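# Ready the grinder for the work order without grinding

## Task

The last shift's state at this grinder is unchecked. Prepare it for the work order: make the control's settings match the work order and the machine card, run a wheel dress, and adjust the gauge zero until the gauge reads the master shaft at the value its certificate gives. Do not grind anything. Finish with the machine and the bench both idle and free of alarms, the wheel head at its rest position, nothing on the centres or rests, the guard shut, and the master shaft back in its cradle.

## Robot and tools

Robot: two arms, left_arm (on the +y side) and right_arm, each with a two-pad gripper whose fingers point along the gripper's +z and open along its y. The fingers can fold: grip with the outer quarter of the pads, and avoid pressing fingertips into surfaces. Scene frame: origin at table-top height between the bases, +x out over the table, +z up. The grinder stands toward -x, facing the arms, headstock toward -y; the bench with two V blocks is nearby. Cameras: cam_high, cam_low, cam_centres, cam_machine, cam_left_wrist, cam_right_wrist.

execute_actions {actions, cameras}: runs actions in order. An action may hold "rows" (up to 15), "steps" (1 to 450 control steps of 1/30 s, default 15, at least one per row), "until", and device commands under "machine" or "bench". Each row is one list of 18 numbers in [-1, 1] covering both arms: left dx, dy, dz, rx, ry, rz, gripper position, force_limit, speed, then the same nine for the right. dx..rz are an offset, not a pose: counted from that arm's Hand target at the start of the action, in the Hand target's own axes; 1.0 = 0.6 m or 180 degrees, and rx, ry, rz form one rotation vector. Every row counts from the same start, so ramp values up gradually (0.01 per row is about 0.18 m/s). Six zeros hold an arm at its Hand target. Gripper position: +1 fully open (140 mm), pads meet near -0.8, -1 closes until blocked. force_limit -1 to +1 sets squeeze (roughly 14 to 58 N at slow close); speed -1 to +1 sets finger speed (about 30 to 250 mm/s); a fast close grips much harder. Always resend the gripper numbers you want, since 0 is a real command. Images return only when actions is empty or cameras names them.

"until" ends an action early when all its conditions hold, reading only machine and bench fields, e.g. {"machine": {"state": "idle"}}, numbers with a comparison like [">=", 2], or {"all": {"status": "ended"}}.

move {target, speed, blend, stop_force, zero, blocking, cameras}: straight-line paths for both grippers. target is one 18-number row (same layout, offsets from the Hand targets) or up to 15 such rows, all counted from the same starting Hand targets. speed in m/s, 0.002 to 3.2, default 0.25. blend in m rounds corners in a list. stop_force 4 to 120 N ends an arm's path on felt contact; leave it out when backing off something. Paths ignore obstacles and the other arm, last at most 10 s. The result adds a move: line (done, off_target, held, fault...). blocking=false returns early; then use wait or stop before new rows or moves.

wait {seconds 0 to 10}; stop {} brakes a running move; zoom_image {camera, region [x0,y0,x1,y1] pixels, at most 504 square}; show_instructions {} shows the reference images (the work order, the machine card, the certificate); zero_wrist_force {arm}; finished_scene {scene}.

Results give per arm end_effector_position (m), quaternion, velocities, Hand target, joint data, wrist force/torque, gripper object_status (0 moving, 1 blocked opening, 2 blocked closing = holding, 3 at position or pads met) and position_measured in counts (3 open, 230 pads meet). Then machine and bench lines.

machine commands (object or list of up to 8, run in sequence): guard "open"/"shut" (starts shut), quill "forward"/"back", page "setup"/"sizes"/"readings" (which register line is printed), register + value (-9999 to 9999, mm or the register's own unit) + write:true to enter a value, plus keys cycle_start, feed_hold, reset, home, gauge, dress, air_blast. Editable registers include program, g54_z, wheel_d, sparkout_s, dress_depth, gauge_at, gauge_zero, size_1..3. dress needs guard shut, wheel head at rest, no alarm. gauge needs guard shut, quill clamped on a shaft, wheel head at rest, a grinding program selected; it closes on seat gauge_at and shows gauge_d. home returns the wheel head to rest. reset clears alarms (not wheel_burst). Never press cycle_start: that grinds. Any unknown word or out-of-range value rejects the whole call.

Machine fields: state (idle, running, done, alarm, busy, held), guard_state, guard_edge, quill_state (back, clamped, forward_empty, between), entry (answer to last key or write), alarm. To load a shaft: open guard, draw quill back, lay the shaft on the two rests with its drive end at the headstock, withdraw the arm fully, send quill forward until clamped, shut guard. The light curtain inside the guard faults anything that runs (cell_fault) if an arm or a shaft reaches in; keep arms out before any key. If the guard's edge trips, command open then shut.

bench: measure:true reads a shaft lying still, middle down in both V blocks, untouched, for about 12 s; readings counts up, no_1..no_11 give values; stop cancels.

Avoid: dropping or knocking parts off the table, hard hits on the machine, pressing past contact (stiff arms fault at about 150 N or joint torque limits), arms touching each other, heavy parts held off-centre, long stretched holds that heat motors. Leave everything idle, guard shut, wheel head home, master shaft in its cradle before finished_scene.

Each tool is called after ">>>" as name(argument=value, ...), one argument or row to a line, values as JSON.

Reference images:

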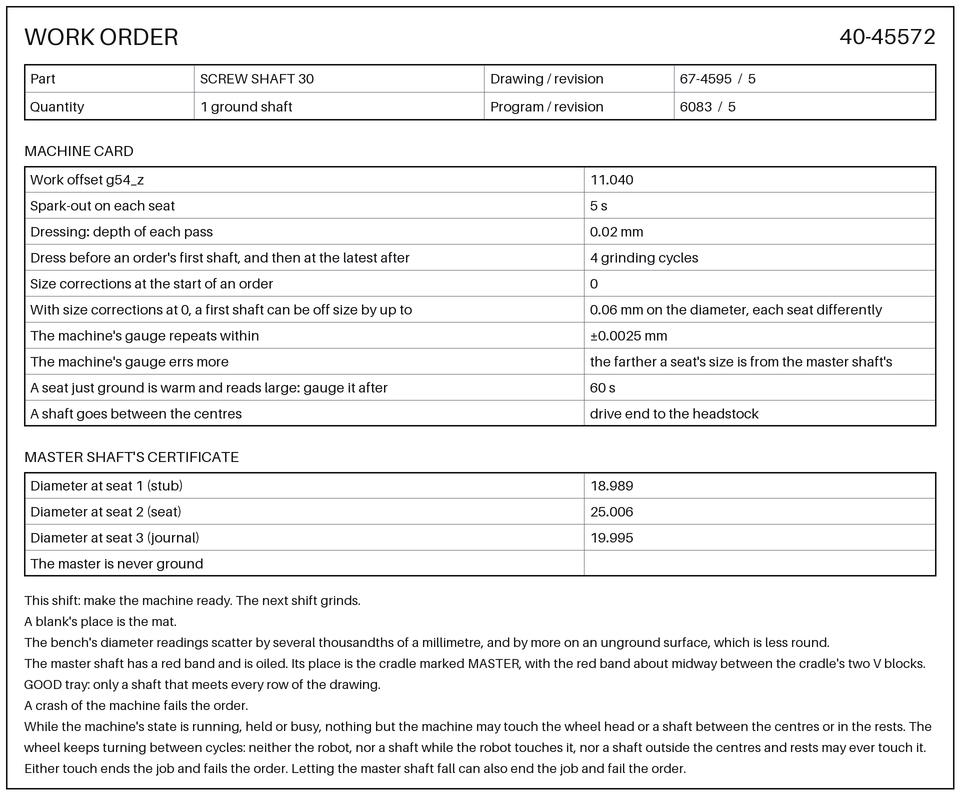

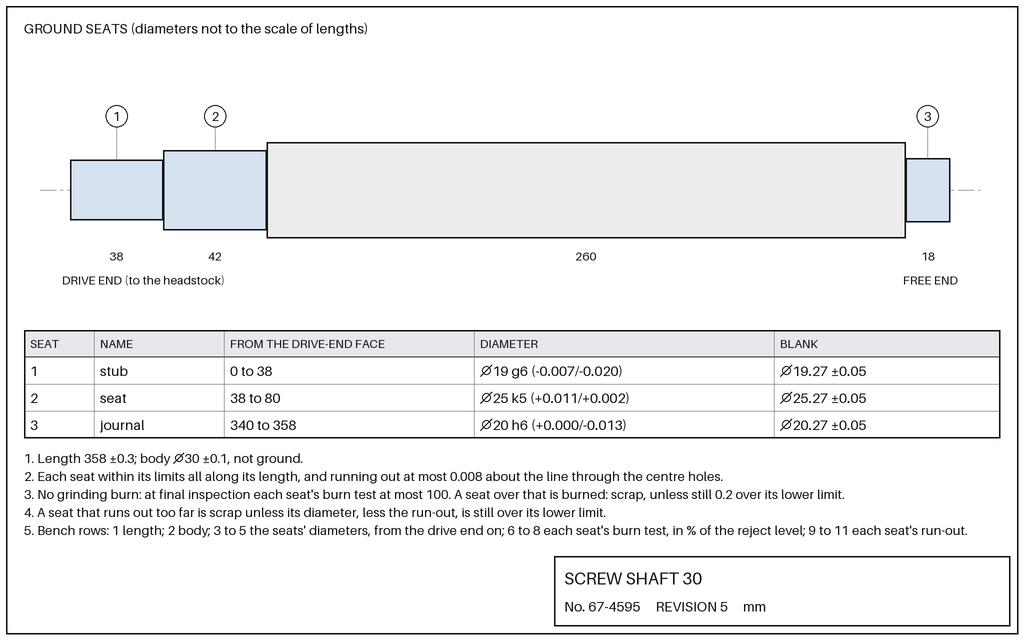

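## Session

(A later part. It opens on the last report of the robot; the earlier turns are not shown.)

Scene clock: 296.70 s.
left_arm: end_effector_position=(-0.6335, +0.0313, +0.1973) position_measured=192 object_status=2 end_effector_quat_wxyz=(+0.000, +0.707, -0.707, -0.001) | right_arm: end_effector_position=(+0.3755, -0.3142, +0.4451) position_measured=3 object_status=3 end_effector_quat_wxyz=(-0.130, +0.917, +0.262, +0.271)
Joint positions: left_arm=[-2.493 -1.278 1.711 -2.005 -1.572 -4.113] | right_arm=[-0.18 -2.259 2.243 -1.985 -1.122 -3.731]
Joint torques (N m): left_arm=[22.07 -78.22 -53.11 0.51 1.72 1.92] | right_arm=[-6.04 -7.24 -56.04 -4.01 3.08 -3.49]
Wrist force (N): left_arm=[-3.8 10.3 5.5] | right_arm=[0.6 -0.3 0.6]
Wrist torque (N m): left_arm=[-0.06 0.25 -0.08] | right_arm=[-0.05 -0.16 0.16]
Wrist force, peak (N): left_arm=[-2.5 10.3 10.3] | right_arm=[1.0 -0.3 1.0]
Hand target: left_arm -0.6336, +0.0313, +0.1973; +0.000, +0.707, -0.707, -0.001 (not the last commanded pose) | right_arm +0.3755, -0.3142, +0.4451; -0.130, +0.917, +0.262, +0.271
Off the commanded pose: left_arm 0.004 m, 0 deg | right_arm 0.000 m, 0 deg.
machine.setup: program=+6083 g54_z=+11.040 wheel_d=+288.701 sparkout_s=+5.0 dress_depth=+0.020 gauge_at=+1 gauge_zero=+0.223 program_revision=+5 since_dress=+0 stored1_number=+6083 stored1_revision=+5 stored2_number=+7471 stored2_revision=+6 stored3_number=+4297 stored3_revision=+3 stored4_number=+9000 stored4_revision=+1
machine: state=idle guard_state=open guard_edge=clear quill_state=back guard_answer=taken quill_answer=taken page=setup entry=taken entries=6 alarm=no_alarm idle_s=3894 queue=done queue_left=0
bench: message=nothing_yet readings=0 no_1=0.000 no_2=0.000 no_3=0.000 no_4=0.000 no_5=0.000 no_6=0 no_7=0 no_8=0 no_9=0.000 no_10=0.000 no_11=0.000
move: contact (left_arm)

>>> move(
  target=[0,0.0022,0,0,0,0,-1,1,1,0,0,0,0,0,0,1,1,1],
  speed=0.01,
)

>>> move(
  target=[0,0,0.01,0,0,0,-1,1,1,0,0,0,0,0,0,1,1,1],
  speed=0.01,
  stop_force=18,
  zero=false,
  cameras=["cam_centres","cam_machine","cam_left_wrist"],
)

>>> zoom_image(
  camera="cam_centres",
  region=[230, 100, 600, 430],
)

>>> zoom_image(
  camera="cam_machine",
  region=[220, 220, 460, 320],
)

Scene clock: 301.07 s.
left_arm: end_effector_position=(-0.6347, +0.0313, +0.1973) position_measured=192 object_status=2 end_effector_quat_wxyz=(+0.000, +0.707, -0.707, -0.001) | right_arm: end_effector_position=(+0.3755, -0.3142, +0.4451) position_measured=3 object_status=3 end_effector_quat_wxyz=(-0.130, +0.917, +0.262, +0.271)
Joint positions: left_arm=[-2.494 -1.276 1.709 -2.004 -1.572 -4.114] | right_arm=[-0.18 -2.259 2.243 -1.985 -1.122 -3.731]
Joint torques (N m): left_arm=[-23.07 -62.52 -65.17 -2.09 1.31 -2.55] | right_arm=[-5.6 -8.81 -54.39 -3.91 3.1 -3.52]
Wrist force (N): left_arm=[-2.1 -3.9 12.1] | right_arm=[0.5 -0.2 0.6]
Wrist torque (N m): left_arm=[0.14 0.37 -0.37] | right_arm=[0.00 -0.12 0.16]
Wrist force, peak (N): left_arm=[-3.1 9.3 10.8] | right_arm=[0.9 -0.2 1.2]
Hand target: left_arm -0.6349, +0.0313, +0.1973; +0.000, +0.707, -0.707, -0.001 | right_arm +0.3755, -0.3142, +0.4451; -0.130, +0.917, +0.262, +0.271
Off the commanded pose: left_arm 0.000 m, 0 deg | right_arm 0.000 m, 0 deg.
machine.setup: program=+6083 g54_z=+11.040 wheel_d=+288.701 sparkout_s=+5.0 dress_depth=+0.020 gauge_at=+1 gauge_zero=+0.223 program_revision=+5 since_dress=+0 stored1_number=+6083 stored1_revision=+5 stored2_number=+7471 stored2_revision=+6 stored3_number=+4297 stored3_revision=+3 stored4_number=+9000 stored4_revision=+1
machine: state=idle guard_state=open guard_edge=clear quill_state=back guard_answer=taken quill_answer=taken page=setup entry=taken entries=6 alarm=no_alarm idle_s=3898 queue=done queue_left=0
bench: message=nothing_yet readings=0 no_1=0.000 no_2=0.000 no_3=0.000 no_4=0.000 no_5=0.000 no_6=0 no_7=0 no_8=0 no_9=0.000 no_10=0.000 no_11=0.000
move: done

Scene clock: 302.40 s.
left_arm: end_effector_position=(-0.6348, +0.0313, +0.1972) position_measured=192 object_status=2 end_effector_quat_wxyz=(+0.000, +0.707, -0.707, +0.000) | right_arm: end_effector_position=(+0.3755, -0.3142, +0.4451) position_measured=3 object_status=3 end_effector_quat_wxyz=(-0.130, +0.917, +0.262, +0.271)
Joint positions: left_arm=[-2.494 -1.276 1.709 -2.004 -1.572 -4.114] | right_arm=[-0.18 -2.259 2.243 -1.985 -1.122 -3.731]
Joint torques (N m): left_arm=[-19.69 -71.97 -59.57 -2.54 0.9 -1.73] | right_arm=[-3.84 -6.82 -55.72 -3.73 3.36 -3.42]
Wrist force (N): left_arm=[-6.5 -10.0 -3.0] | right_arm=[0.5 -0.3 0.7]
Wrist torque (N m): left_arm=[0.29 0.34 -0.36] | right_arm=[-0.03 -0.13 0.16]
Wrist force, peak (N): left_arm=[-7.7 -11.6 -7.2] | right_arm=[0.9 0.1 1.0]
Hand target: left_arm -0.6348, +0.0313, +0.1972; +0.000, +0.707, -0.707, +0.000 (not the last commanded pose) | right_arm +0.3755, -0.3142, +0.4451; -0.130, +0.917, +0.262, +0.271
Off the commanded pose: left_arm 0.006 m, 0 deg | right_arm 0.000 m, 0 deg.
machine.setup: program=+6083 g54_z=+11.040 wheel_d=+288.701 sparkout_s=+5.0 dress_depth=+0.020 gauge_at=+1 gauge_zero=+0.223 program_revision=+5 since_dress=+0 stored1_number=+6083 stored1_revision=+5 stored2_number=+7471 stored2_revision=+6 stored3_number=+4297 stored3_revision=+3 stored4_number=+9000 stored4_revision=+1
machine: state=idle guard_state=open guard_edge=clear quill_state=back guard_answer=taken quill_answer=taken page=setup entry=taken entries=6 alarm=no_alarm idle_s=3899 queue=done queue_left=0
bench: message=nothing_yet readings=0 no_1=0.000 no_2=0.000 no_3=0.000 no_4=0.000 no_5=0.000 no_6=0 no_7=0 no_8=0 no_9=0.000 no_10=0.000 no_11=0.000
move: contact (left_arm)
Images, in order (width x height): cam_centres 672x504, cam_machine 672x504, cam_left_wrist 672x504.

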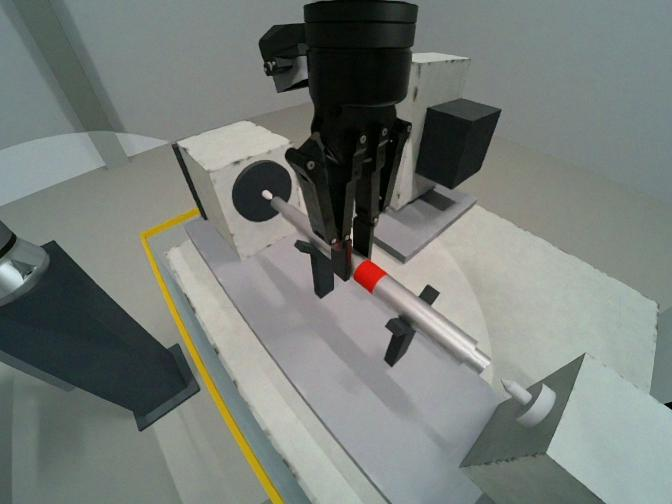

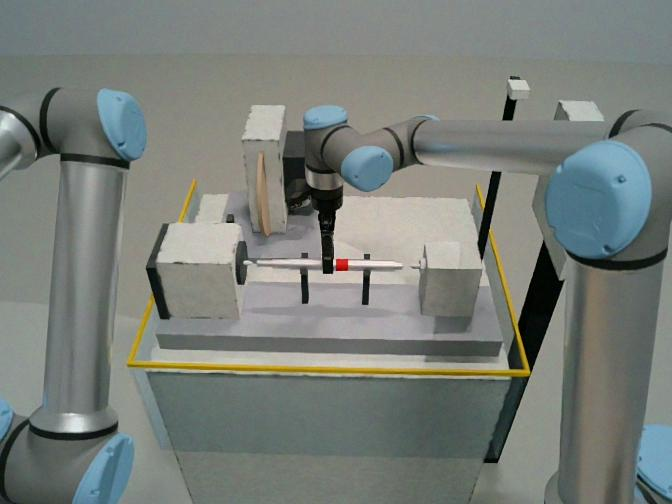

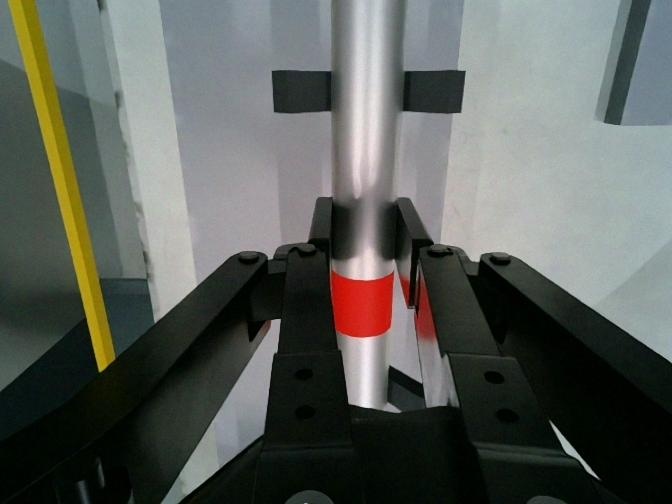

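Scaled by 1.362.

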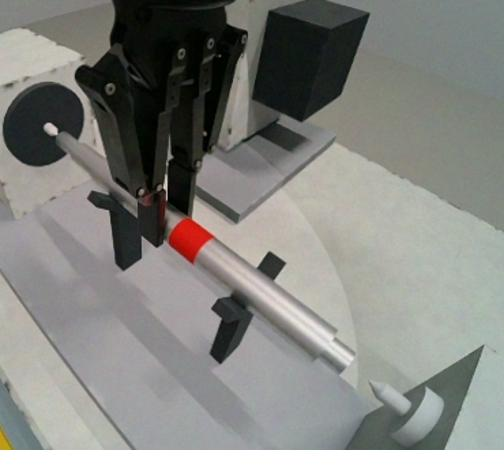

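Scaled by 2.100.

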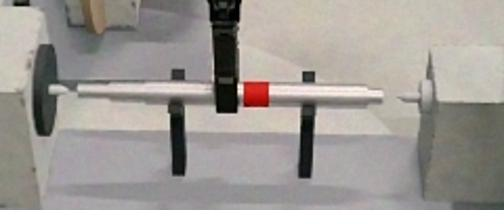

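>>> execute_actions(
  actions=[
    {"rows":[[0,0,0,0,0,0,-0.1,1,-1,0,0,0,0,0,0,1,1,1]],"steps":60},
  ],
  cameras=["cam_centres","cam_machine","cam_left_wrist"],
)

>>> zoom_image(
  camera="cam_centres",
  region=[230, 100, 600, 430],
)

>>> zoom_image(
  camera="cam_machine",
  region=[220, 220, 460, 320],
)

Scene clock: 308.17 s.
left_arm: end_effector_position=(-0.6348, +0.0313, +0.1972) position_measured=141 object_status=3 end_effector_quat_wxyz=(+0.000, +0.707, -0.707, +0.000) | right_arm: end_effector_position=(+0.3755, -0.3142, +0.4451) position_measured=3 object_status=3 end_effector_quat_wxyz=(-0.130, +0.917, +0.262, +0.271)
Joint positions: left_arm=[-2.494 -1.276 1.709 -2.004 -1.572 -4.114] | right_arm=[-0.18 -2.259 2.243 -1.985 -1.122 -3.731]
Joint torques (N m): left_arm=[4.59 -70.3 -41.66 -2.85 0.58 1.47] | right_arm=[-3.89 -6.77 -55.62 -3.97 3.16 -3.24]
Wrist force (N): left_arm=[-3.1 -0.6 1.0] | right_arm=[0.6 -0.3 0.8]
Wrist torque (N m): left_arm=[0.00 0.53 -0.14] | right_arm=[-0.04 -0.14 0.16]
Wrist force, peak (N): left_arm=[-6.9 -10.2 -2.8] | right_arm=[0.9 -0.6 1.1]
Hand target: left_arm -0.6348, +0.0313, +0.1972; +0.000, +0.707, -0.707, +0.000 | right_arm +0.3755, -0.3142, +0.4451; -0.130, +0.917, +0.262, +0.271
Off the commanded pose: left_arm 0.000 m, 0 deg | right_arm 0.000 m, 0 deg.
machine.setup: program=+6083 g54_z=+11.040 wheel_d=+288.701 sparkout_s=+5.0 dress_depth=+0.020 gauge_at=+1 gauge_zero=+0.223 program_revision=+5 since_dress=+0 stored1_number=+6083 stored1_revision=+5 stored2_number=+7471 stored2_revision=+6 stored3_number=+4297 stored3_revision=+3 stored4_number=+9000 stored4_revision=+1
machine: state=idle guard_state=open guard_edge=clear quill_state=back guard_answer=taken quill_answer=taken page=setup entry=taken entries=6 alarm=no_alarm idle_s=3905 queue=done queue_left=0
bench: message=nothing_yet readings=0 no_1=0.000 no_2=0.000 no_3=0.000 no_4=0.000 no_5=0.000 no_6=0 no_7=0 no_8=0 no_9=0.000 no_10=0.000 no_11=0.000
Images, in order (width x height): cam_centres 672x504, cam_machine 672x504, cam_left_wrist 672x504.

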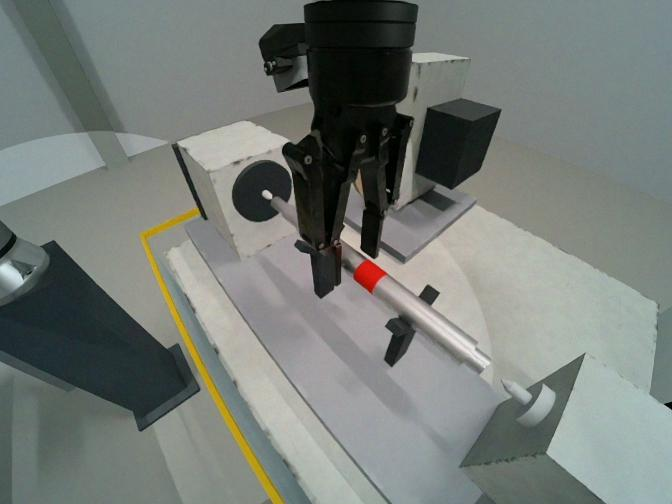

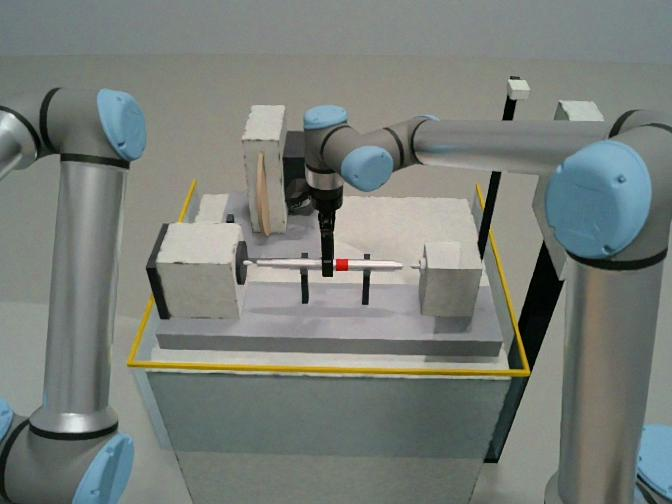

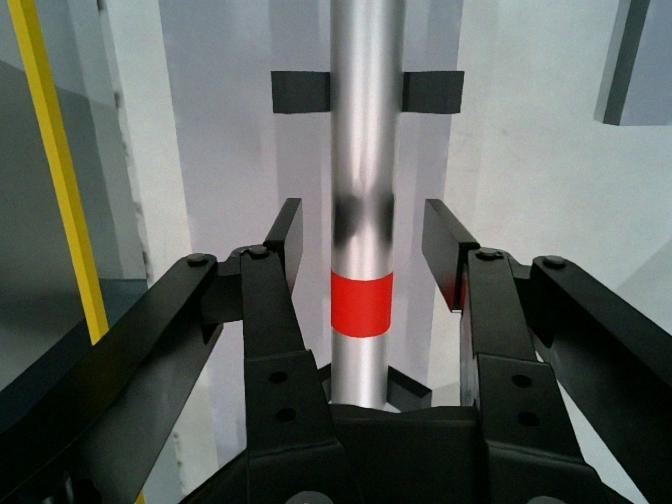

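Scaled by 1.362.

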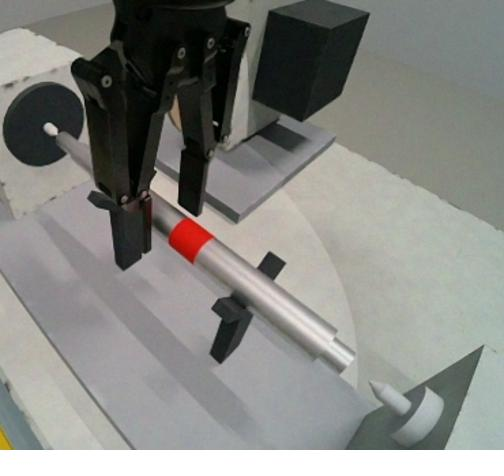

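Scaled by 2.100.

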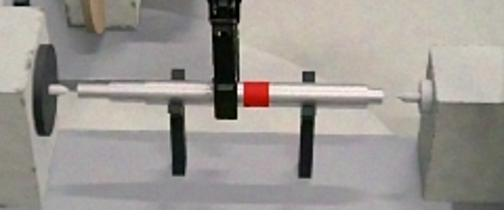

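>>> move(
  target=[
    [0,0,-0.4213,0,0,0,-0.1,1,-1,0,0,0,0,0,0,1,1,1],
    [0,-0.891,-0.505,0,0,0,-0.1,1,-1,0,0,0,0,0,0,1,1,1],
  ],
  speed=0.25,
  blend=0.05,
)

>>> execute_actions(
  actions=[
    {"machine":{"quill":"forward"},"steps":120},
  ],
  cameras=["cam_centres","cam_machine","cam_left_wrist"],
)

>>> zoom_image(
  camera="cam_centres",
  region=[230, 100, 600, 430],
)

>>> zoom_image(
  camera="cam_machine",
  region=[220, 220, 460, 320],
)

Scene clock: 318.63 s.
left_arm: end_effector_position=(-0.1002, +0.0306, +0.4998) position_measured=141 object_status=3 end_effector_quat_wxyz=(+0.000, +0.707, -0.707, +0.000) | right_arm: end_effector_position=(+0.3755, -0.3142, +0.4451) position_measured=3 object_status=3 end_effector_quat_wxyz=(-0.130, +0.917, +0.262, +0.271)
Joint positions: left_arm=[-1.882 -1.751 1.67 -1.49 -1.572 -3.503] | right_arm=[-0.18 -2.259 2.243 -1.985 -1.122 -3.731]
Joint torques (N m): left_arm=[19.51 -19.64 -60.38 -0.51 -0.64 3.15] | right_arm=[-6.79 -7.13 -56.8 -3.76 3.04 -3.18]
Wrist force (N): left_arm=[-2.8 -0.5 1.1] | right_arm=[0.5 -0.1 0.7]
Wrist torque (N m): left_arm=[0.04 0.46 -0.29] | right_arm=[0.00 -0.12 0.15]
Wrist force, peak (N): left_arm=[-3.2 -0.6 3.1] | right_arm=[1.0 -0.7 1.1]
Hand target: left_arm -0.1000, +0.0306, +0.4998; +0.000, +0.707, -0.707, +0.000 | right_arm +0.3755, -0.3142, +0.4451; -0.130, +0.917, +0.262, +0.271
Off the commanded pose: left_arm 0.000 m, 0 deg | right_arm 0.000 m, 0 deg.
machine.setup: program=+6083 g54_z=+11.040 wheel_d=+288.701 sparkout_s=+5.0 dress_depth=+0.020 gauge_at=+1 gauge_zero=+0.223 program_revision=+5 since_dress=+0 stored1_number=+6083 stored1_revision=+5 stored2_number=+7471 stored2_revision=+6 stored3_number=+4297 stored3_revision=+3 stored4_number=+9000 stored4_revision=+1
machine: state=idle guard_state=open guard_edge=clear quill_state=back guard_answer=taken quill_answer=taken page=setup entry=taken entries=6 alarm=no_alarm idle_s=3915 queue=done queue_left=0
bench: message=nothing_yet readings=0 no_1=0.000 no_2=0.000 no_3=0.000 no_4=0.000 no_5=0.000 no_6=0 no_7=0 no_8=0 no_9=0.000 no_10=0.000 no_11=0.000
move: done

Scene clock: 322.83 s.
left_arm: end_effector_position=(-0.1000, +0.0306, +0.4998) position_measured=141 object_status=3 end_effector_quat_wxyz=(+0.000, +0.707, -0.707, +0.000) | right_arm: end_effector_position=(+0.3755, -0.3142, +0.4451) position_measured=3 object_status=3 end_effector_quat_wxyz=(-0.130, +0.917, +0.262, +0.271)
Joint positions: left_arm=[-1.882 -1.751 1.67 -1.49 -1.572 -3.502] | right_arm=[-0.18 -2.259 2.243 -1.985 -1.122 -3.731]
Joint torques (N m): left_arm=[20.74 -20.43 -60.85 -0.52 -0.48 3.08] | right_arm=[-2.61 -7.17 -55.2 -3.83 3.17 -3.09]
Wrist force (N): left_arm=[-2.7 -0.3 1.1] | right_arm=[0.5 -0.4 0.6]
Wrist torque (N m): left_arm=[0.07 0.43 -0.29] | right_arm=[-0.05 -0.12 0.15]
Wrist force, peak (N): left_arm=[-3.3 -0.3 1.4] | right_arm=[0.9 -0.4 1.1]
Hand target: left_arm -0.1000, +0.0306, +0.4998; +0.000, +0.707, -0.707, +0.000 | right_arm +0.3755, -0.3142, +0.4451; -0.130, +0.917, +0.262, +0.271
Tool commands: left_gripper/position=-0.1 left_gripper/force_limit=+1.0 left_gripper/speed=-1.0 right_gripper/position=+1.0 right_gripper/force_limit=+1.0 right_gripper/speed=+1.0
Off the commanded pose: left_arm 0.000 m, 0 deg | right_arm 0.000 m, 0 deg.
machine.setup: program=+6083 g54_z=+11.040 wheel_d=+288.701 sparkout_s=+5.0 dress_depth=+0.020 gauge_at=+1 gauge_zero=+0.223 program_revision=+5 since_dress=+0 stored1_number=+6083 stored1_revision=+5 stored2_number=+7471 stored2_revision=+6 stored3_number=+4297 stored3_revision=+3 stored4_number=+9000 stored4_revision=+1
machine: state=idle guard_state=open guard_edge=clear quill_state=clamped guard_answer=taken quill_answer=taken page=setup entry=taken entries=6 alarm=no_alarm idle_s=3920 queue=done queue_left=0
bench: message=nothing_yet readings=0 no_1=0.000 no_2=0.000 no_3=0.000 no_4=0.000 no_5=0.000 no_6=0 no_7=0 no_8=0 no_9=0.000 no_10=0.000 no_11=0.000
Images, in order (width x height): cam_centres 672x504, cam_machine 672x504, cam_left_wrist 672x504.

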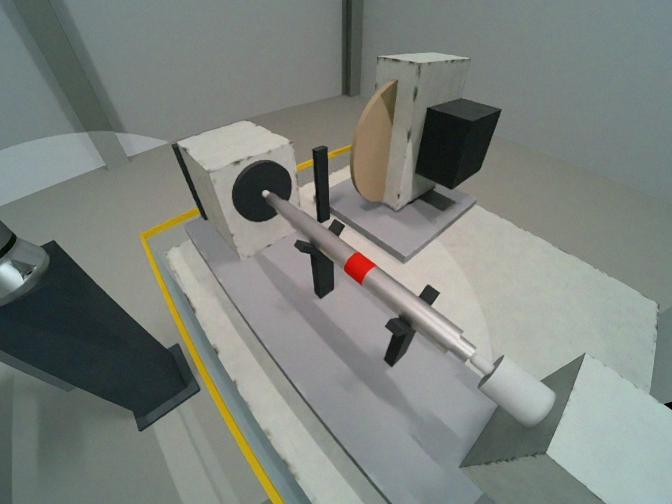

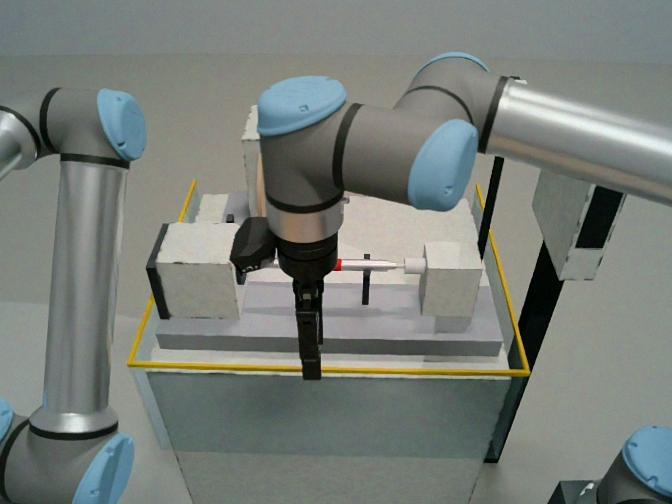

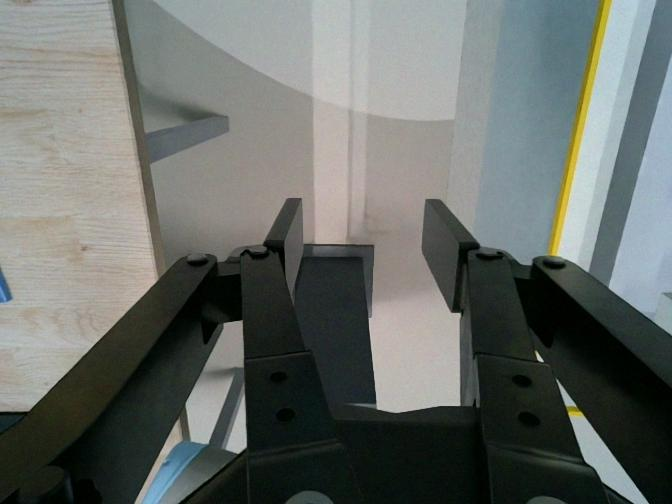

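Scaled by 1.362.

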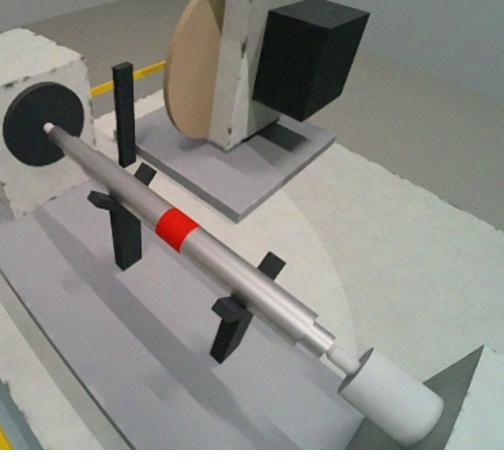

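Scaled by 2.100.

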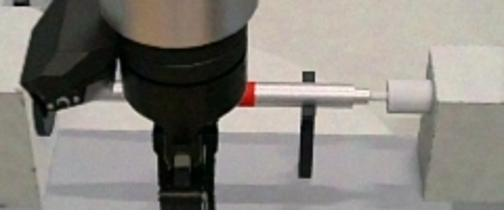

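>>> execute_actions(
  actions=[
    {"machine":[{"guard":"shut","page":"readings"},{"register":"gauge_at","value":1,"write":true,"gauge":true},{"register":"gauge_at","value":2,"write":true,"gauge":true},{"register":"gauge_at","value":3,"write":true,"gauge":true}],"steps":450,"until":{"machine":{"queue":["!=","running"]}}},
  ],
)

>>> execute_actions(
  actions=[
    {"steps":450,"until":{"machine":{"queue":["!=","running"]}}},
  ],
)

Scene clock: 340.03 s.
left_arm: end_effector_position=(-0.1000, +0.0306, +0.4998) position_measured=141 object_status=3 end_effector_quat_wxyz=(+0.000, +0.707, -0.707, +0.000) | right_arm: end_effector_position=(+0.3755, -0.3142, +0.4451) position_measured=3 object_status=3 end_effector_quat_wxyz=(-0.130, +0.917, +0.262, +0.271)
Joint positions: left_arm=[-1.882 -1.751 1.67 -1.49 -1.572 -3.502] | right_arm=[-0.18 -2.259 2.243 -1.985 -1.122 -3.731]
Joint torques (N m): left_arm=[18.83 -17.94 -59.82 -0.51 -0.38 2.64] | right_arm=[-4.25 -5.6 -55.26 -3.96 2.9 -3.16]
Wrist force (N): left_arm=[-2.8 -0.6 1.2] | right_arm=[0.8 -0.3 1.0]
Wrist torque (N m): left_arm=[0.01 0.46 -0.29] | right_arm=[-0.03 -0.18 0.16]
Wrist force, peak (N): left_arm=[-3.2 -0.4 1.6] | right_arm=[0.9 -0.3 1.2]
Hand target: left_arm -0.1000, +0.0306, +0.4998; +0.000, +0.707, -0.707, +0.000 | right_arm +0.3755, -0.3142, +0.4451; -0.130, +0.917, +0.262, +0.271
Tool commands: left_gripper/position=-0.1 left_gripper/force_limit=+1.0 left_gripper/speed=-1.0 right_gripper/position=+1.0 right_gripper/force_limit=+1.0 right_gripper/speed=+1.0
Off the commanded pose: left_arm 0.000 m, 0 deg | right_arm 0.000 m, 0 deg.
machine.readings: gauge_d=+19.929 gauge_d_1=+18.924 gauge_d_2=+24.940 gauge_d_3=+19.929 pos_x=+0.000 pos_z=+0.000 load_peak=+0.0 cycles=+0
machine: state=idle guard_state=shut guard_edge=clear quill_state=clamped guard_answer=taken quill_answer=taken page=readings entry=taken entries=12 alarm=no_alarm idle_s=3937 queue=done queue_left=0
bench: message=nothing_yet readings=0 no_1=0.000 no_2=0.000 no_3=0.000 no_4=0.000 no_5=0.000 no_6=0 no_7=0 no_8=0 no_9=0.000 no_10=0.000 no_11=0.000

Scene clock: 340.27 s.
left_arm: end_effector_position=(-0.1000, +0.0306, +0.4998) position_measured=141 object_status=3 end_effector_quat_wxyz=(+0.000, +0.707, -0.707, +0.000) | right_arm: end_effector_position=(+0.3755, -0.3142, +0.4451) position_measured=3 object_status=3 end_effector_quat_wxyz=(-0.130, +0.917, +0.262, +0.271)
Joint positions: left_arm=[-1.882 -1.751 1.67 -1.49 -1.572 -3.502] | right_arm=[-0.18 -2.259 2.243 -1.985 -1.122 -3.731]
Joint torques (N m): left_arm=[19.29 -20.78 -60.46 -0.49 -0.41 2.67] | right_arm=[-3.01 -7.47 -55.56 -4.01 2.84 -3.24]
Wrist force (N): left_arm=[-3.0 -0.5 1.2] | right_arm=[0.5 -0.2 0.8]
Wrist torque (N m): left_arm=[0.02 0.50 -0.29] | right_arm=[-0.02 -0.13 0.16]
Wrist force, peak (N): left_arm=[-3.0 -0.5 1.2] | right_arm=[0.7 -0.5 1.0]
Hand target: left_arm -0.1000, +0.0306, +0.4998; +0.000, +0.707, -0.707, +0.000 | right_arm +0.3755, -0.3142, +0.4451; -0.130, +0.917, +0.262, +0.271
Tool commands: left_gripper/position=-0.1 left_gripper/force_limit=+1.0 left_gripper/speed=-1.0 right_gripper/position=+1.0 right_gripper/force_limit=+1.0 right_gripper/speed=+1.0
Off the commanded pose: left_arm 0.000 m, 0 deg | right_arm 0.000 m, 0 deg.
machine.readings: gauge_d=+19.929 gauge_d_1=+18.924 gauge_d_2=+24.940 gauge_d_3=+19.929 pos_x=+0.000 pos_z=+0.000 load_peak=+0.0 cycles=+0
machine: state=idle guard_state=shut guard_edge=clear quill_state=clamped guard_answer=taken quill_answer=taken page=readings entry=taken entries=12 alarm=no_alarm idle_s=3937 queue=done queue_left=0
bench: message=nothing_yet readings=0 no_1=0.000 no_2=0.000 no_3=0.000 no_4=0.000 no_5=0.000 no_6=0 no_7=0 no_8=0 no_9=0.000 no_10=0.000 no_11=0.000

>>> execute_actions(
  actions=[
    {"machine":[{"register":"gauge_zero","value":0.157,"write":true},{"register":"gauge_at","value":1,"write":true,"gauge":true},{"register":"gauge_at","value":2,"write":true,"gauge":true},{"register":"gauge_at","value":3,"write":true,"gauge":true}],"steps":450,"until":{"machine":{"queue":["!=","running"]}}},
  ],
)

>>> execute_actions(
  actions=[
    {"machine":[{"register":"gauge_at","value":1,"write":true,"gauge":true},{"register":"gauge_at","value":2,"write":true,"gauge":true},{"register":"gauge_at","value":3,"write":true,"gauge":true}],"steps":450,"until":{"machine":{"queue":["!=","running"]}}},
  ],
)

Scene clock: 355.40 s.
left_arm: end_effector_position=(-0.1000, +0.0306, +0.4998) position_measured=141 object_status=3 end_effector_quat_wxyz=(+0.000, +0.707, -0.707, +0.000) | right_arm: end_effector_position=(+0.3755, -0.3142, +0.4451) position_measured=3 object_status=3 end_effector_quat_wxyz=(-0.130, +0.917, +0.262, +0.271)
Joint positions: left_arm=[-1.882 -1.751 1.67 -1.49 -1.572 -3.502] | right_arm=[-0.18 -2.259 2.243 -1.985 -1.122 -3.731]
Joint torques (N m): left_arm=[19.83 -20.74 -60.73 -0.58 -0.31 2.64] | right_arm=[-2.38 -6.85 -55.41 -4.38 2.55 -3.04]
Wrist force (N): left_arm=[-2.5 -0.4 0.9] | right_arm=[0.5 -0.2 0.8]
Wrist torque (N m): left_arm=[0.06 0.39 -0.29] | right_arm=[-0.02 -0.11 0.16]
Wrist force, peak (N): left_arm=[-3.5 -0.2 0.9] | right_arm=[0.9 -0.3 1.4]
Hand target: left_arm -0.1000, +0.0306, +0.4998; +0.000, +0.707, -0.707, +0.000 | right_arm +0.3755, -0.3142, +0.4451; -0.130, +0.917, +0.262, +0.271
Tool commands: left_gripper/position=-0.1 left_gripper/force_limit=+1.0 left_gripper/speed=-1.0 right_gripper/position=+1.0 right_gripper/force_limit=+1.0 right_gripper/speed=+1.0
Off the commanded pose: left_arm 0.000 m, 0 deg | right_arm 0.000 m, 0 deg.
machine.readings: gauge_d=+19.995 gauge_d_1=+18.990 gauge_d_2=+25.005 gauge_d_3=+19.995 pos_x=+0.000 pos_z=+0.000 load_peak=+0.0 cycles=+0
machine: state=idle guard_state=shut guard_edge=clear quill_state=clamped guard_answer=taken quill_answer=taken page=readings entry=taken entries=19 alarm=no_alarm idle_s=3952 queue=done queue_left=0
bench: message=nothing_yet readings=0 no_1=0.000 no_2=0.000 no_3=0.000 no_4=0.000 no_5=0.000 no_6=0 no_7=0 no_8=0 no_9=0.000 no_10=0.000 no_11=0.000

Scene clock: 367.73 s.
left_arm: end_effector_position=(-0.1000, +0.0306, +0.4998) position_measured=141 object_status=3 end_effector_quat_wxyz=(+0.000, +0.707, -0.707, +0.000) | right_arm: end_effector_position=(+0.3755, -0.3142, +0.4451) position_measured=3 object_status=3 end_effector_quat_wxyz=(-0.130, +0.917, +0.262, +0.271)
Joint positions: left_arm=[-1.882 -1.751 1.67 -1.49 -1.572 -3.502] | right_arm=[-0.18 -2.259 2.243 -1.985 -1.122 -3.731]
Joint torques (N m): left_arm=[18.69 -20.88 -59.13 -0.87 -0.02 2.33] | right_arm=[-3.86 -5.58 -56.12 -4.58 2.55 -2.95]
Wrist force (N): left_arm=[-3.0 -0.1 1.4] | right_arm=[0.7 -0.3 0.6]
Wrist torque (N m): left_arm=[0.12 0.49 -0.29] | right_arm=[-0.03 -0.17 0.16]
Wrist force, peak (N): left_arm=[-3.2 -0.5 1.4] | right_arm=[1.1 -0.8 1.0]
Hand target: left_arm -0.1000, +0.0306, +0.4998; +0.000, +0.707, -0.707, +0.000 | right_arm +0.3755, -0.3142, +0.4451; -0.130, +0.917, +0.262, +0.271
Tool commands: left_gripper/position=-0.1 left_gripper/force_limit=+1.0 left_gripper/speed=-1.0 right_gripper/position=+1.0 right_gripper/force_limit=+1.0 right_gripper/speed=+1.0
Off the commanded pose: left_arm 0.000 m, 0 deg | right_arm 0.000 m, 0 deg.
machine.readings: gauge_d=+19.994 gauge_d_1=+18.989 gauge_d_2=+25.007 gauge_d_3=+19.994 pos_x=+0.000 pos_z=+0.000 load_peak=+0.0 cycles=+0
machine: state=idle guard_state=shut guard_edge=clear quill_state=clamped guard_answer=taken quill_answer=taken page=readings entry=taken entries=25 alarm=no_alarm idle_s=3964 queue=done queue_left=0
bench: message=nothing_yet readings=0 no_1=0.000 no_2=0.000 no_3=0.000 no_4=0.000 no_5=0.000 no_6=0 no_7=0 no_8=0 no_9=0.000 no_10=0.000 no_11=0.000

>>> execute_actions(
  actions=[
    {"machine":[{"guard":"open","page":"setup"},{"quill":"back"}],"steps":180,"until":{"machine":{"queue":["!=","running"]}}},
  ],
)

>>> move(
  target=[
    [0.0272,0.8913,0.083,0,0,0,-0.1,1,-1,0,0,0,0,0,0,1,1,1],
    [0.0272,0.8913,0.40,0,0,0,-0.1,1,-1,0,0,0,0,0,0,1,1,1],
  ],
  speed=[0.25,0.12],
  cameras=["cam_centres","cam_machine","cam_left_wrist"],
)

>>> zoom_image(
  camera="cam_centres",
  region=[230, 100, 600, 430],
)

>>> zoom_image(
  camera="cam_machine",
  region=[220, 220, 460, 320],
)

Scene clock: 381.63 s.
left_arm: end_effector_position=(-0.1000, +0.0306, +0.4998) position_measured=141 object_status=3 end_effector_quat_wxyz=(+0.000, +0.707, -0.707, +0.000) | right_arm: end_effector_position=(+0.3755, -0.3142, +0.4451) position_measured=3 object_status=3 end_effector_quat_wxyz=(-0.130, +0.917, +0.262, +0.271)
Joint positions: left_arm=[-1.882 -1.751 1.67 -1.49 -1.572 -3.502] | right_arm=[-0.18 -2.259 2.243 -1.985 -1.122 -3.731]
Joint torques (N m): left_arm=[18.67 -20.15 -59.59 -1.07 -0.07 2.44] | right_arm=[-2.71 -3.72 -54.94 -4.54 2.28 -3.07]
Wrist force (N): left_arm=[-2.7 -0.2 1.1] | right_arm=[0.7 -0.1 0.9]
Wrist torque (N m): left_arm=[0.10 0.45 -0.28] | right_arm=[0.01 -0.18 0.16]
Wrist force, peak (N): left_arm=[-3.3 -0.1 1.3] | right_arm=[1.0 -0.4 1.5]
Hand target: left_arm -0.1000, +0.0306, +0.4998; +0.000, +0.707, -0.707, +0.000 | right_arm +0.3755, -0.3142, +0.4451; -0.130, +0.917, +0.262, +0.271
Tool commands: left_gripper/position=-0.1 left_gripper/force_limit=+1.0 left_gripper/speed=-1.0 right_gripper/position=+1.0 right_gripper/force_limit=+1.0 right_gripper/speed=+1.0
Off the commanded pose: left_arm 0.000 m, 0 deg | right_arm 0.000 m, 0 deg.
machine.setup: program=+6083 g54_z=+11.040 wheel_d=+288.701 sparkout_s=+5.0 dress_depth=+0.020 gauge_at=+3 gauge_zero=+0.157 program_revision=+5 since_dress=+0 stored1_number=+6083 stored1_revision=+5 stored2_number=+7471 stored2_revision=+6 stored3_number=+4297 stored3_revision=+3 stored4_number=+9000 stored4_revision=+1
machine: state=idle guard_state=open guard_edge=clear quill_state=back guard_answer=taken quill_answer=taken page=setup entry=taken entries=25 alarm=no_alarm idle_s=3978 queue=done queue_left=0
bench: message=nothing_yet readings=0 no_1=0.000 no_2=0.000 no_3=0.000 no_4=0.000 no_5=0.000 no_6=0 no_7=0 no_8=0 no_9=0.000 no_10=0.000 no_11=0.000

Scene clock: 386.60 s.
left_arm: end_effector_position=(-0.6349, +0.0150, +0.2603) position_measured=141 object_status=3 end_effector_quat_wxyz=(+0.000, +0.707, -0.707, +0.000) | right_arm: end_effector_position=(+0.3755, -0.3142, +0.4451) position_measured=3 object_status=3 end_effector_quat_wxyz=(-0.130, +0.917, +0.262, +0.271)
Joint positions: left_arm=[-2.478 -1.295 1.616 -1.892 -1.572 -4.098] | right_arm=[-0.18 -2.259 2.243 -1.985 -1.122 -3.731]
Joint torques (N m): left_arm=[-19.18 -53.59 -42.99 -8.65 1.21 -2.76] | right_arm=[-3.84 -5.39 -55.12 -4.81 2.4 -3.03]
Wrist force (N): left_arm=[-2.7 -0.2 1.3] | right_arm=[0.5 -0.1 0.7]
Wrist torque (N m): left_arm=[0.09 0.44 -0.13] | right_arm=[0.00 -0.12 0.16]
Wrist force, peak (N): left_arm=[-3.2 -2.3 1.3] | right_arm=[0.9 -0.1 1.4]
Hand target: left_arm -0.6349, +0.0150, +0.2602; +0.000, +0.707, -0.707, +0.000 | right_arm +0.3755, -0.3142, +0.4451; -0.130, +0.917, +0.262, +0.271
Off the commanded pose: left_arm 0.000 m, 0 deg | right_arm 0.000 m, 0 deg.
machine.setup: program=+6083 g54_z=+11.040 wheel_d=+288.701 sparkout_s=+5.0 dress_depth=+0.020 gauge_at=+3 gauge_zero=+0.157 program_revision=+5 since_dress=+0 stored1_number=+6083 stored1_revision=+5 stored2_number=+7471 stored2_revision=+6 stored3_number=+4297 stored3_revision=+3 stored4_number=+9000 stored4_revision=+1
machine: state=idle guard_state=open guard_edge=clear quill_state=back guard_answer=taken quill_answer=taken page=setup entry=taken entries=25 alarm=no_alarm idle_s=3983 queue=done queue_left=0
bench: message=nothing_yet readings=0 no_1=0.000 no_2=0.000 no_3=0.000 no_4=0.000 no_5=0.000 no_6=0 no_7=0 no_8=0 no_9=0.000 no_10=0.000 no_11=0.000
move: done
Images, in order (width x height): cam_centres 672x504, cam_machine 672x504, cam_left_wrist 672x504.

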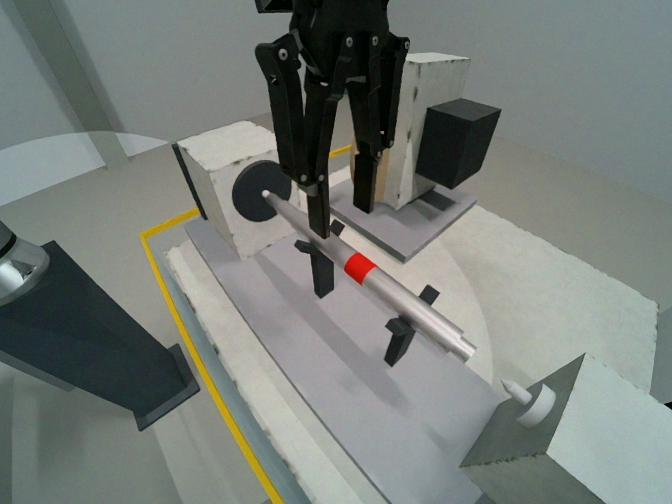

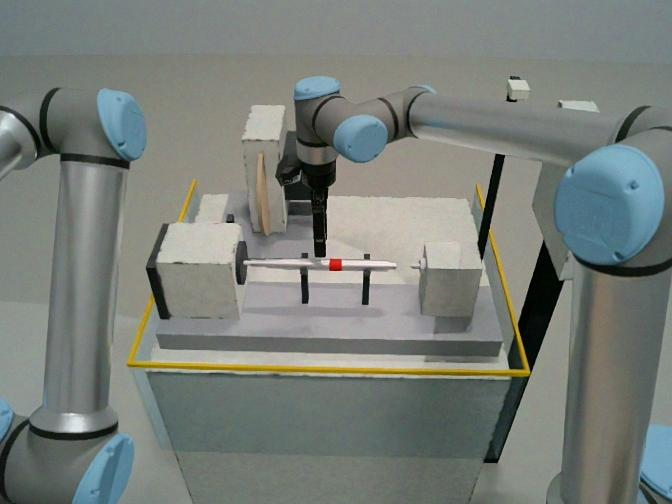

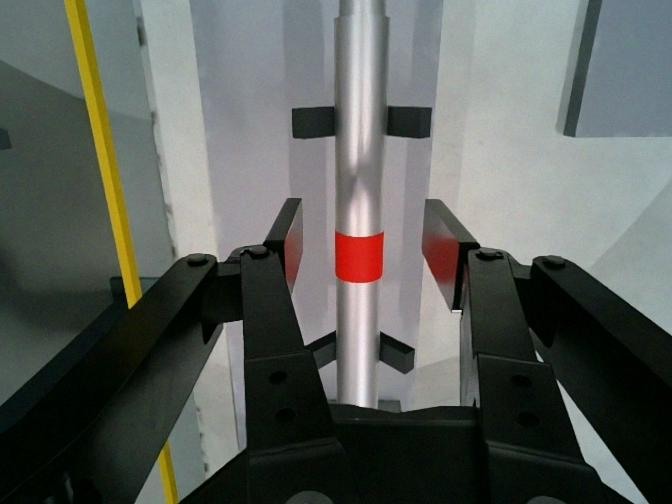

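Scaled by 1.362.

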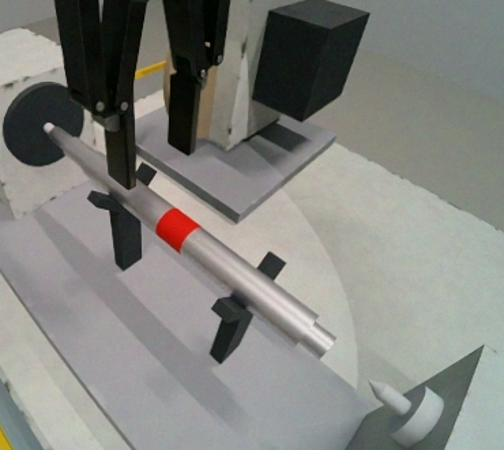

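Scaled by 2.100.

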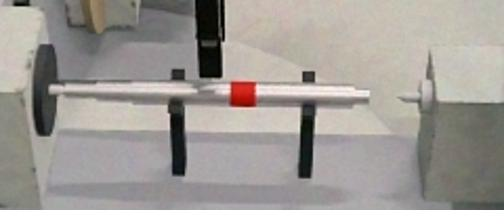

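>>> move(
  target=[0,0,0.105,0,0,0,-0.1,1,-1,0,0,0,0,0,0,1,1,1],
  speed=0.08,
  cameras=["cam_left_wrist"],
)

Scene clock: 390.27 s.
left_arm: end_effector_position=(-0.6350, +0.0150, +0.1974) position_measured=141 object_status=3 end_effector_quat_wxyz=(+0.000, +0.707, -0.707, +0.000) | right_arm: end_effector_position=(+0.3755, -0.3142, +0.4451) position_measured=3 object_status=3 end_effector_quat_wxyz=(-0.130, +0.917, +0.262, +0.271)
Joint positions: left_arm=[-2.478 -1.258 1.684 -1.997 -1.572 -4.098] | right_arm=[-0.18 -2.259 2.243 -1.985 -1.122 -3.731]
Joint torques (N m): left_arm=[-20.13 -57.04 -43.08 -8.48 -0.08 -2.88] | right_arm=[-2.81 -4.97 -55.59 -4.65 2.42 -2.69]
Wrist force (N): left_arm=[-2.8 -0.4 1.4] | right_arm=[0.5 -0.1 1.3]
Wrist torque (N m): left_arm=[0.06 0.46 -0.13] | right_arm=[0.00 -0.12 0.16]
Wrist force, peak (N): left_arm=[-3.1 -0.6 1.8] | right_arm=[0.9 0.1 1.4]
Hand target: left_arm -0.6350, +0.0150, +0.1972; +0.000, +0.707, -0.707, +0.000 | right_arm +0.3755, -0.3142, +0.4451; -0.130, +0.917, +0.262, +0.271
Off the commanded pose: left_arm 0.000 m, 0 deg | right_arm 0.000 m, 0 deg.
machine.setup: program=+6083 g54_z=+11.040 wheel_d=+288.701 sparkout_s=+5.0 dress_depth=+0.020 gauge_at=+3 gauge_zero=+0.157 program_revision=+5 since_dress=+0 stored1_number=+6083 stored1_revision=+5 stored2_number=+7471 stored2_revision=+6 stored3_number=+4297 stored3_revision=+3 stored4_number=+9000 stored4_revision=+1
machine: state=idle guard_state=open guard_edge=clear quill_state=back guard_answer=taken quill_answer=taken page=setup entry=taken entries=25 alarm=no_alarm idle_s=3986 queue=done queue_left=0
bench: message=nothing_yet readings=0 no_1=0.000 no_2=0.000 no_3=0.000 no_4=0.000 no_5=0.000 no_6=0 no_7=0 no_8=0 no_9=0.000 no_10=0.000 no_11=0.000
move: done
Images, in order (width x height): cam_left_wrist 672x504.

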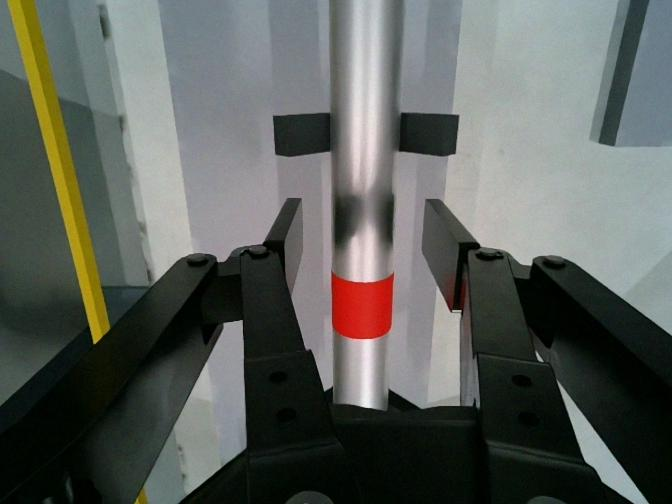

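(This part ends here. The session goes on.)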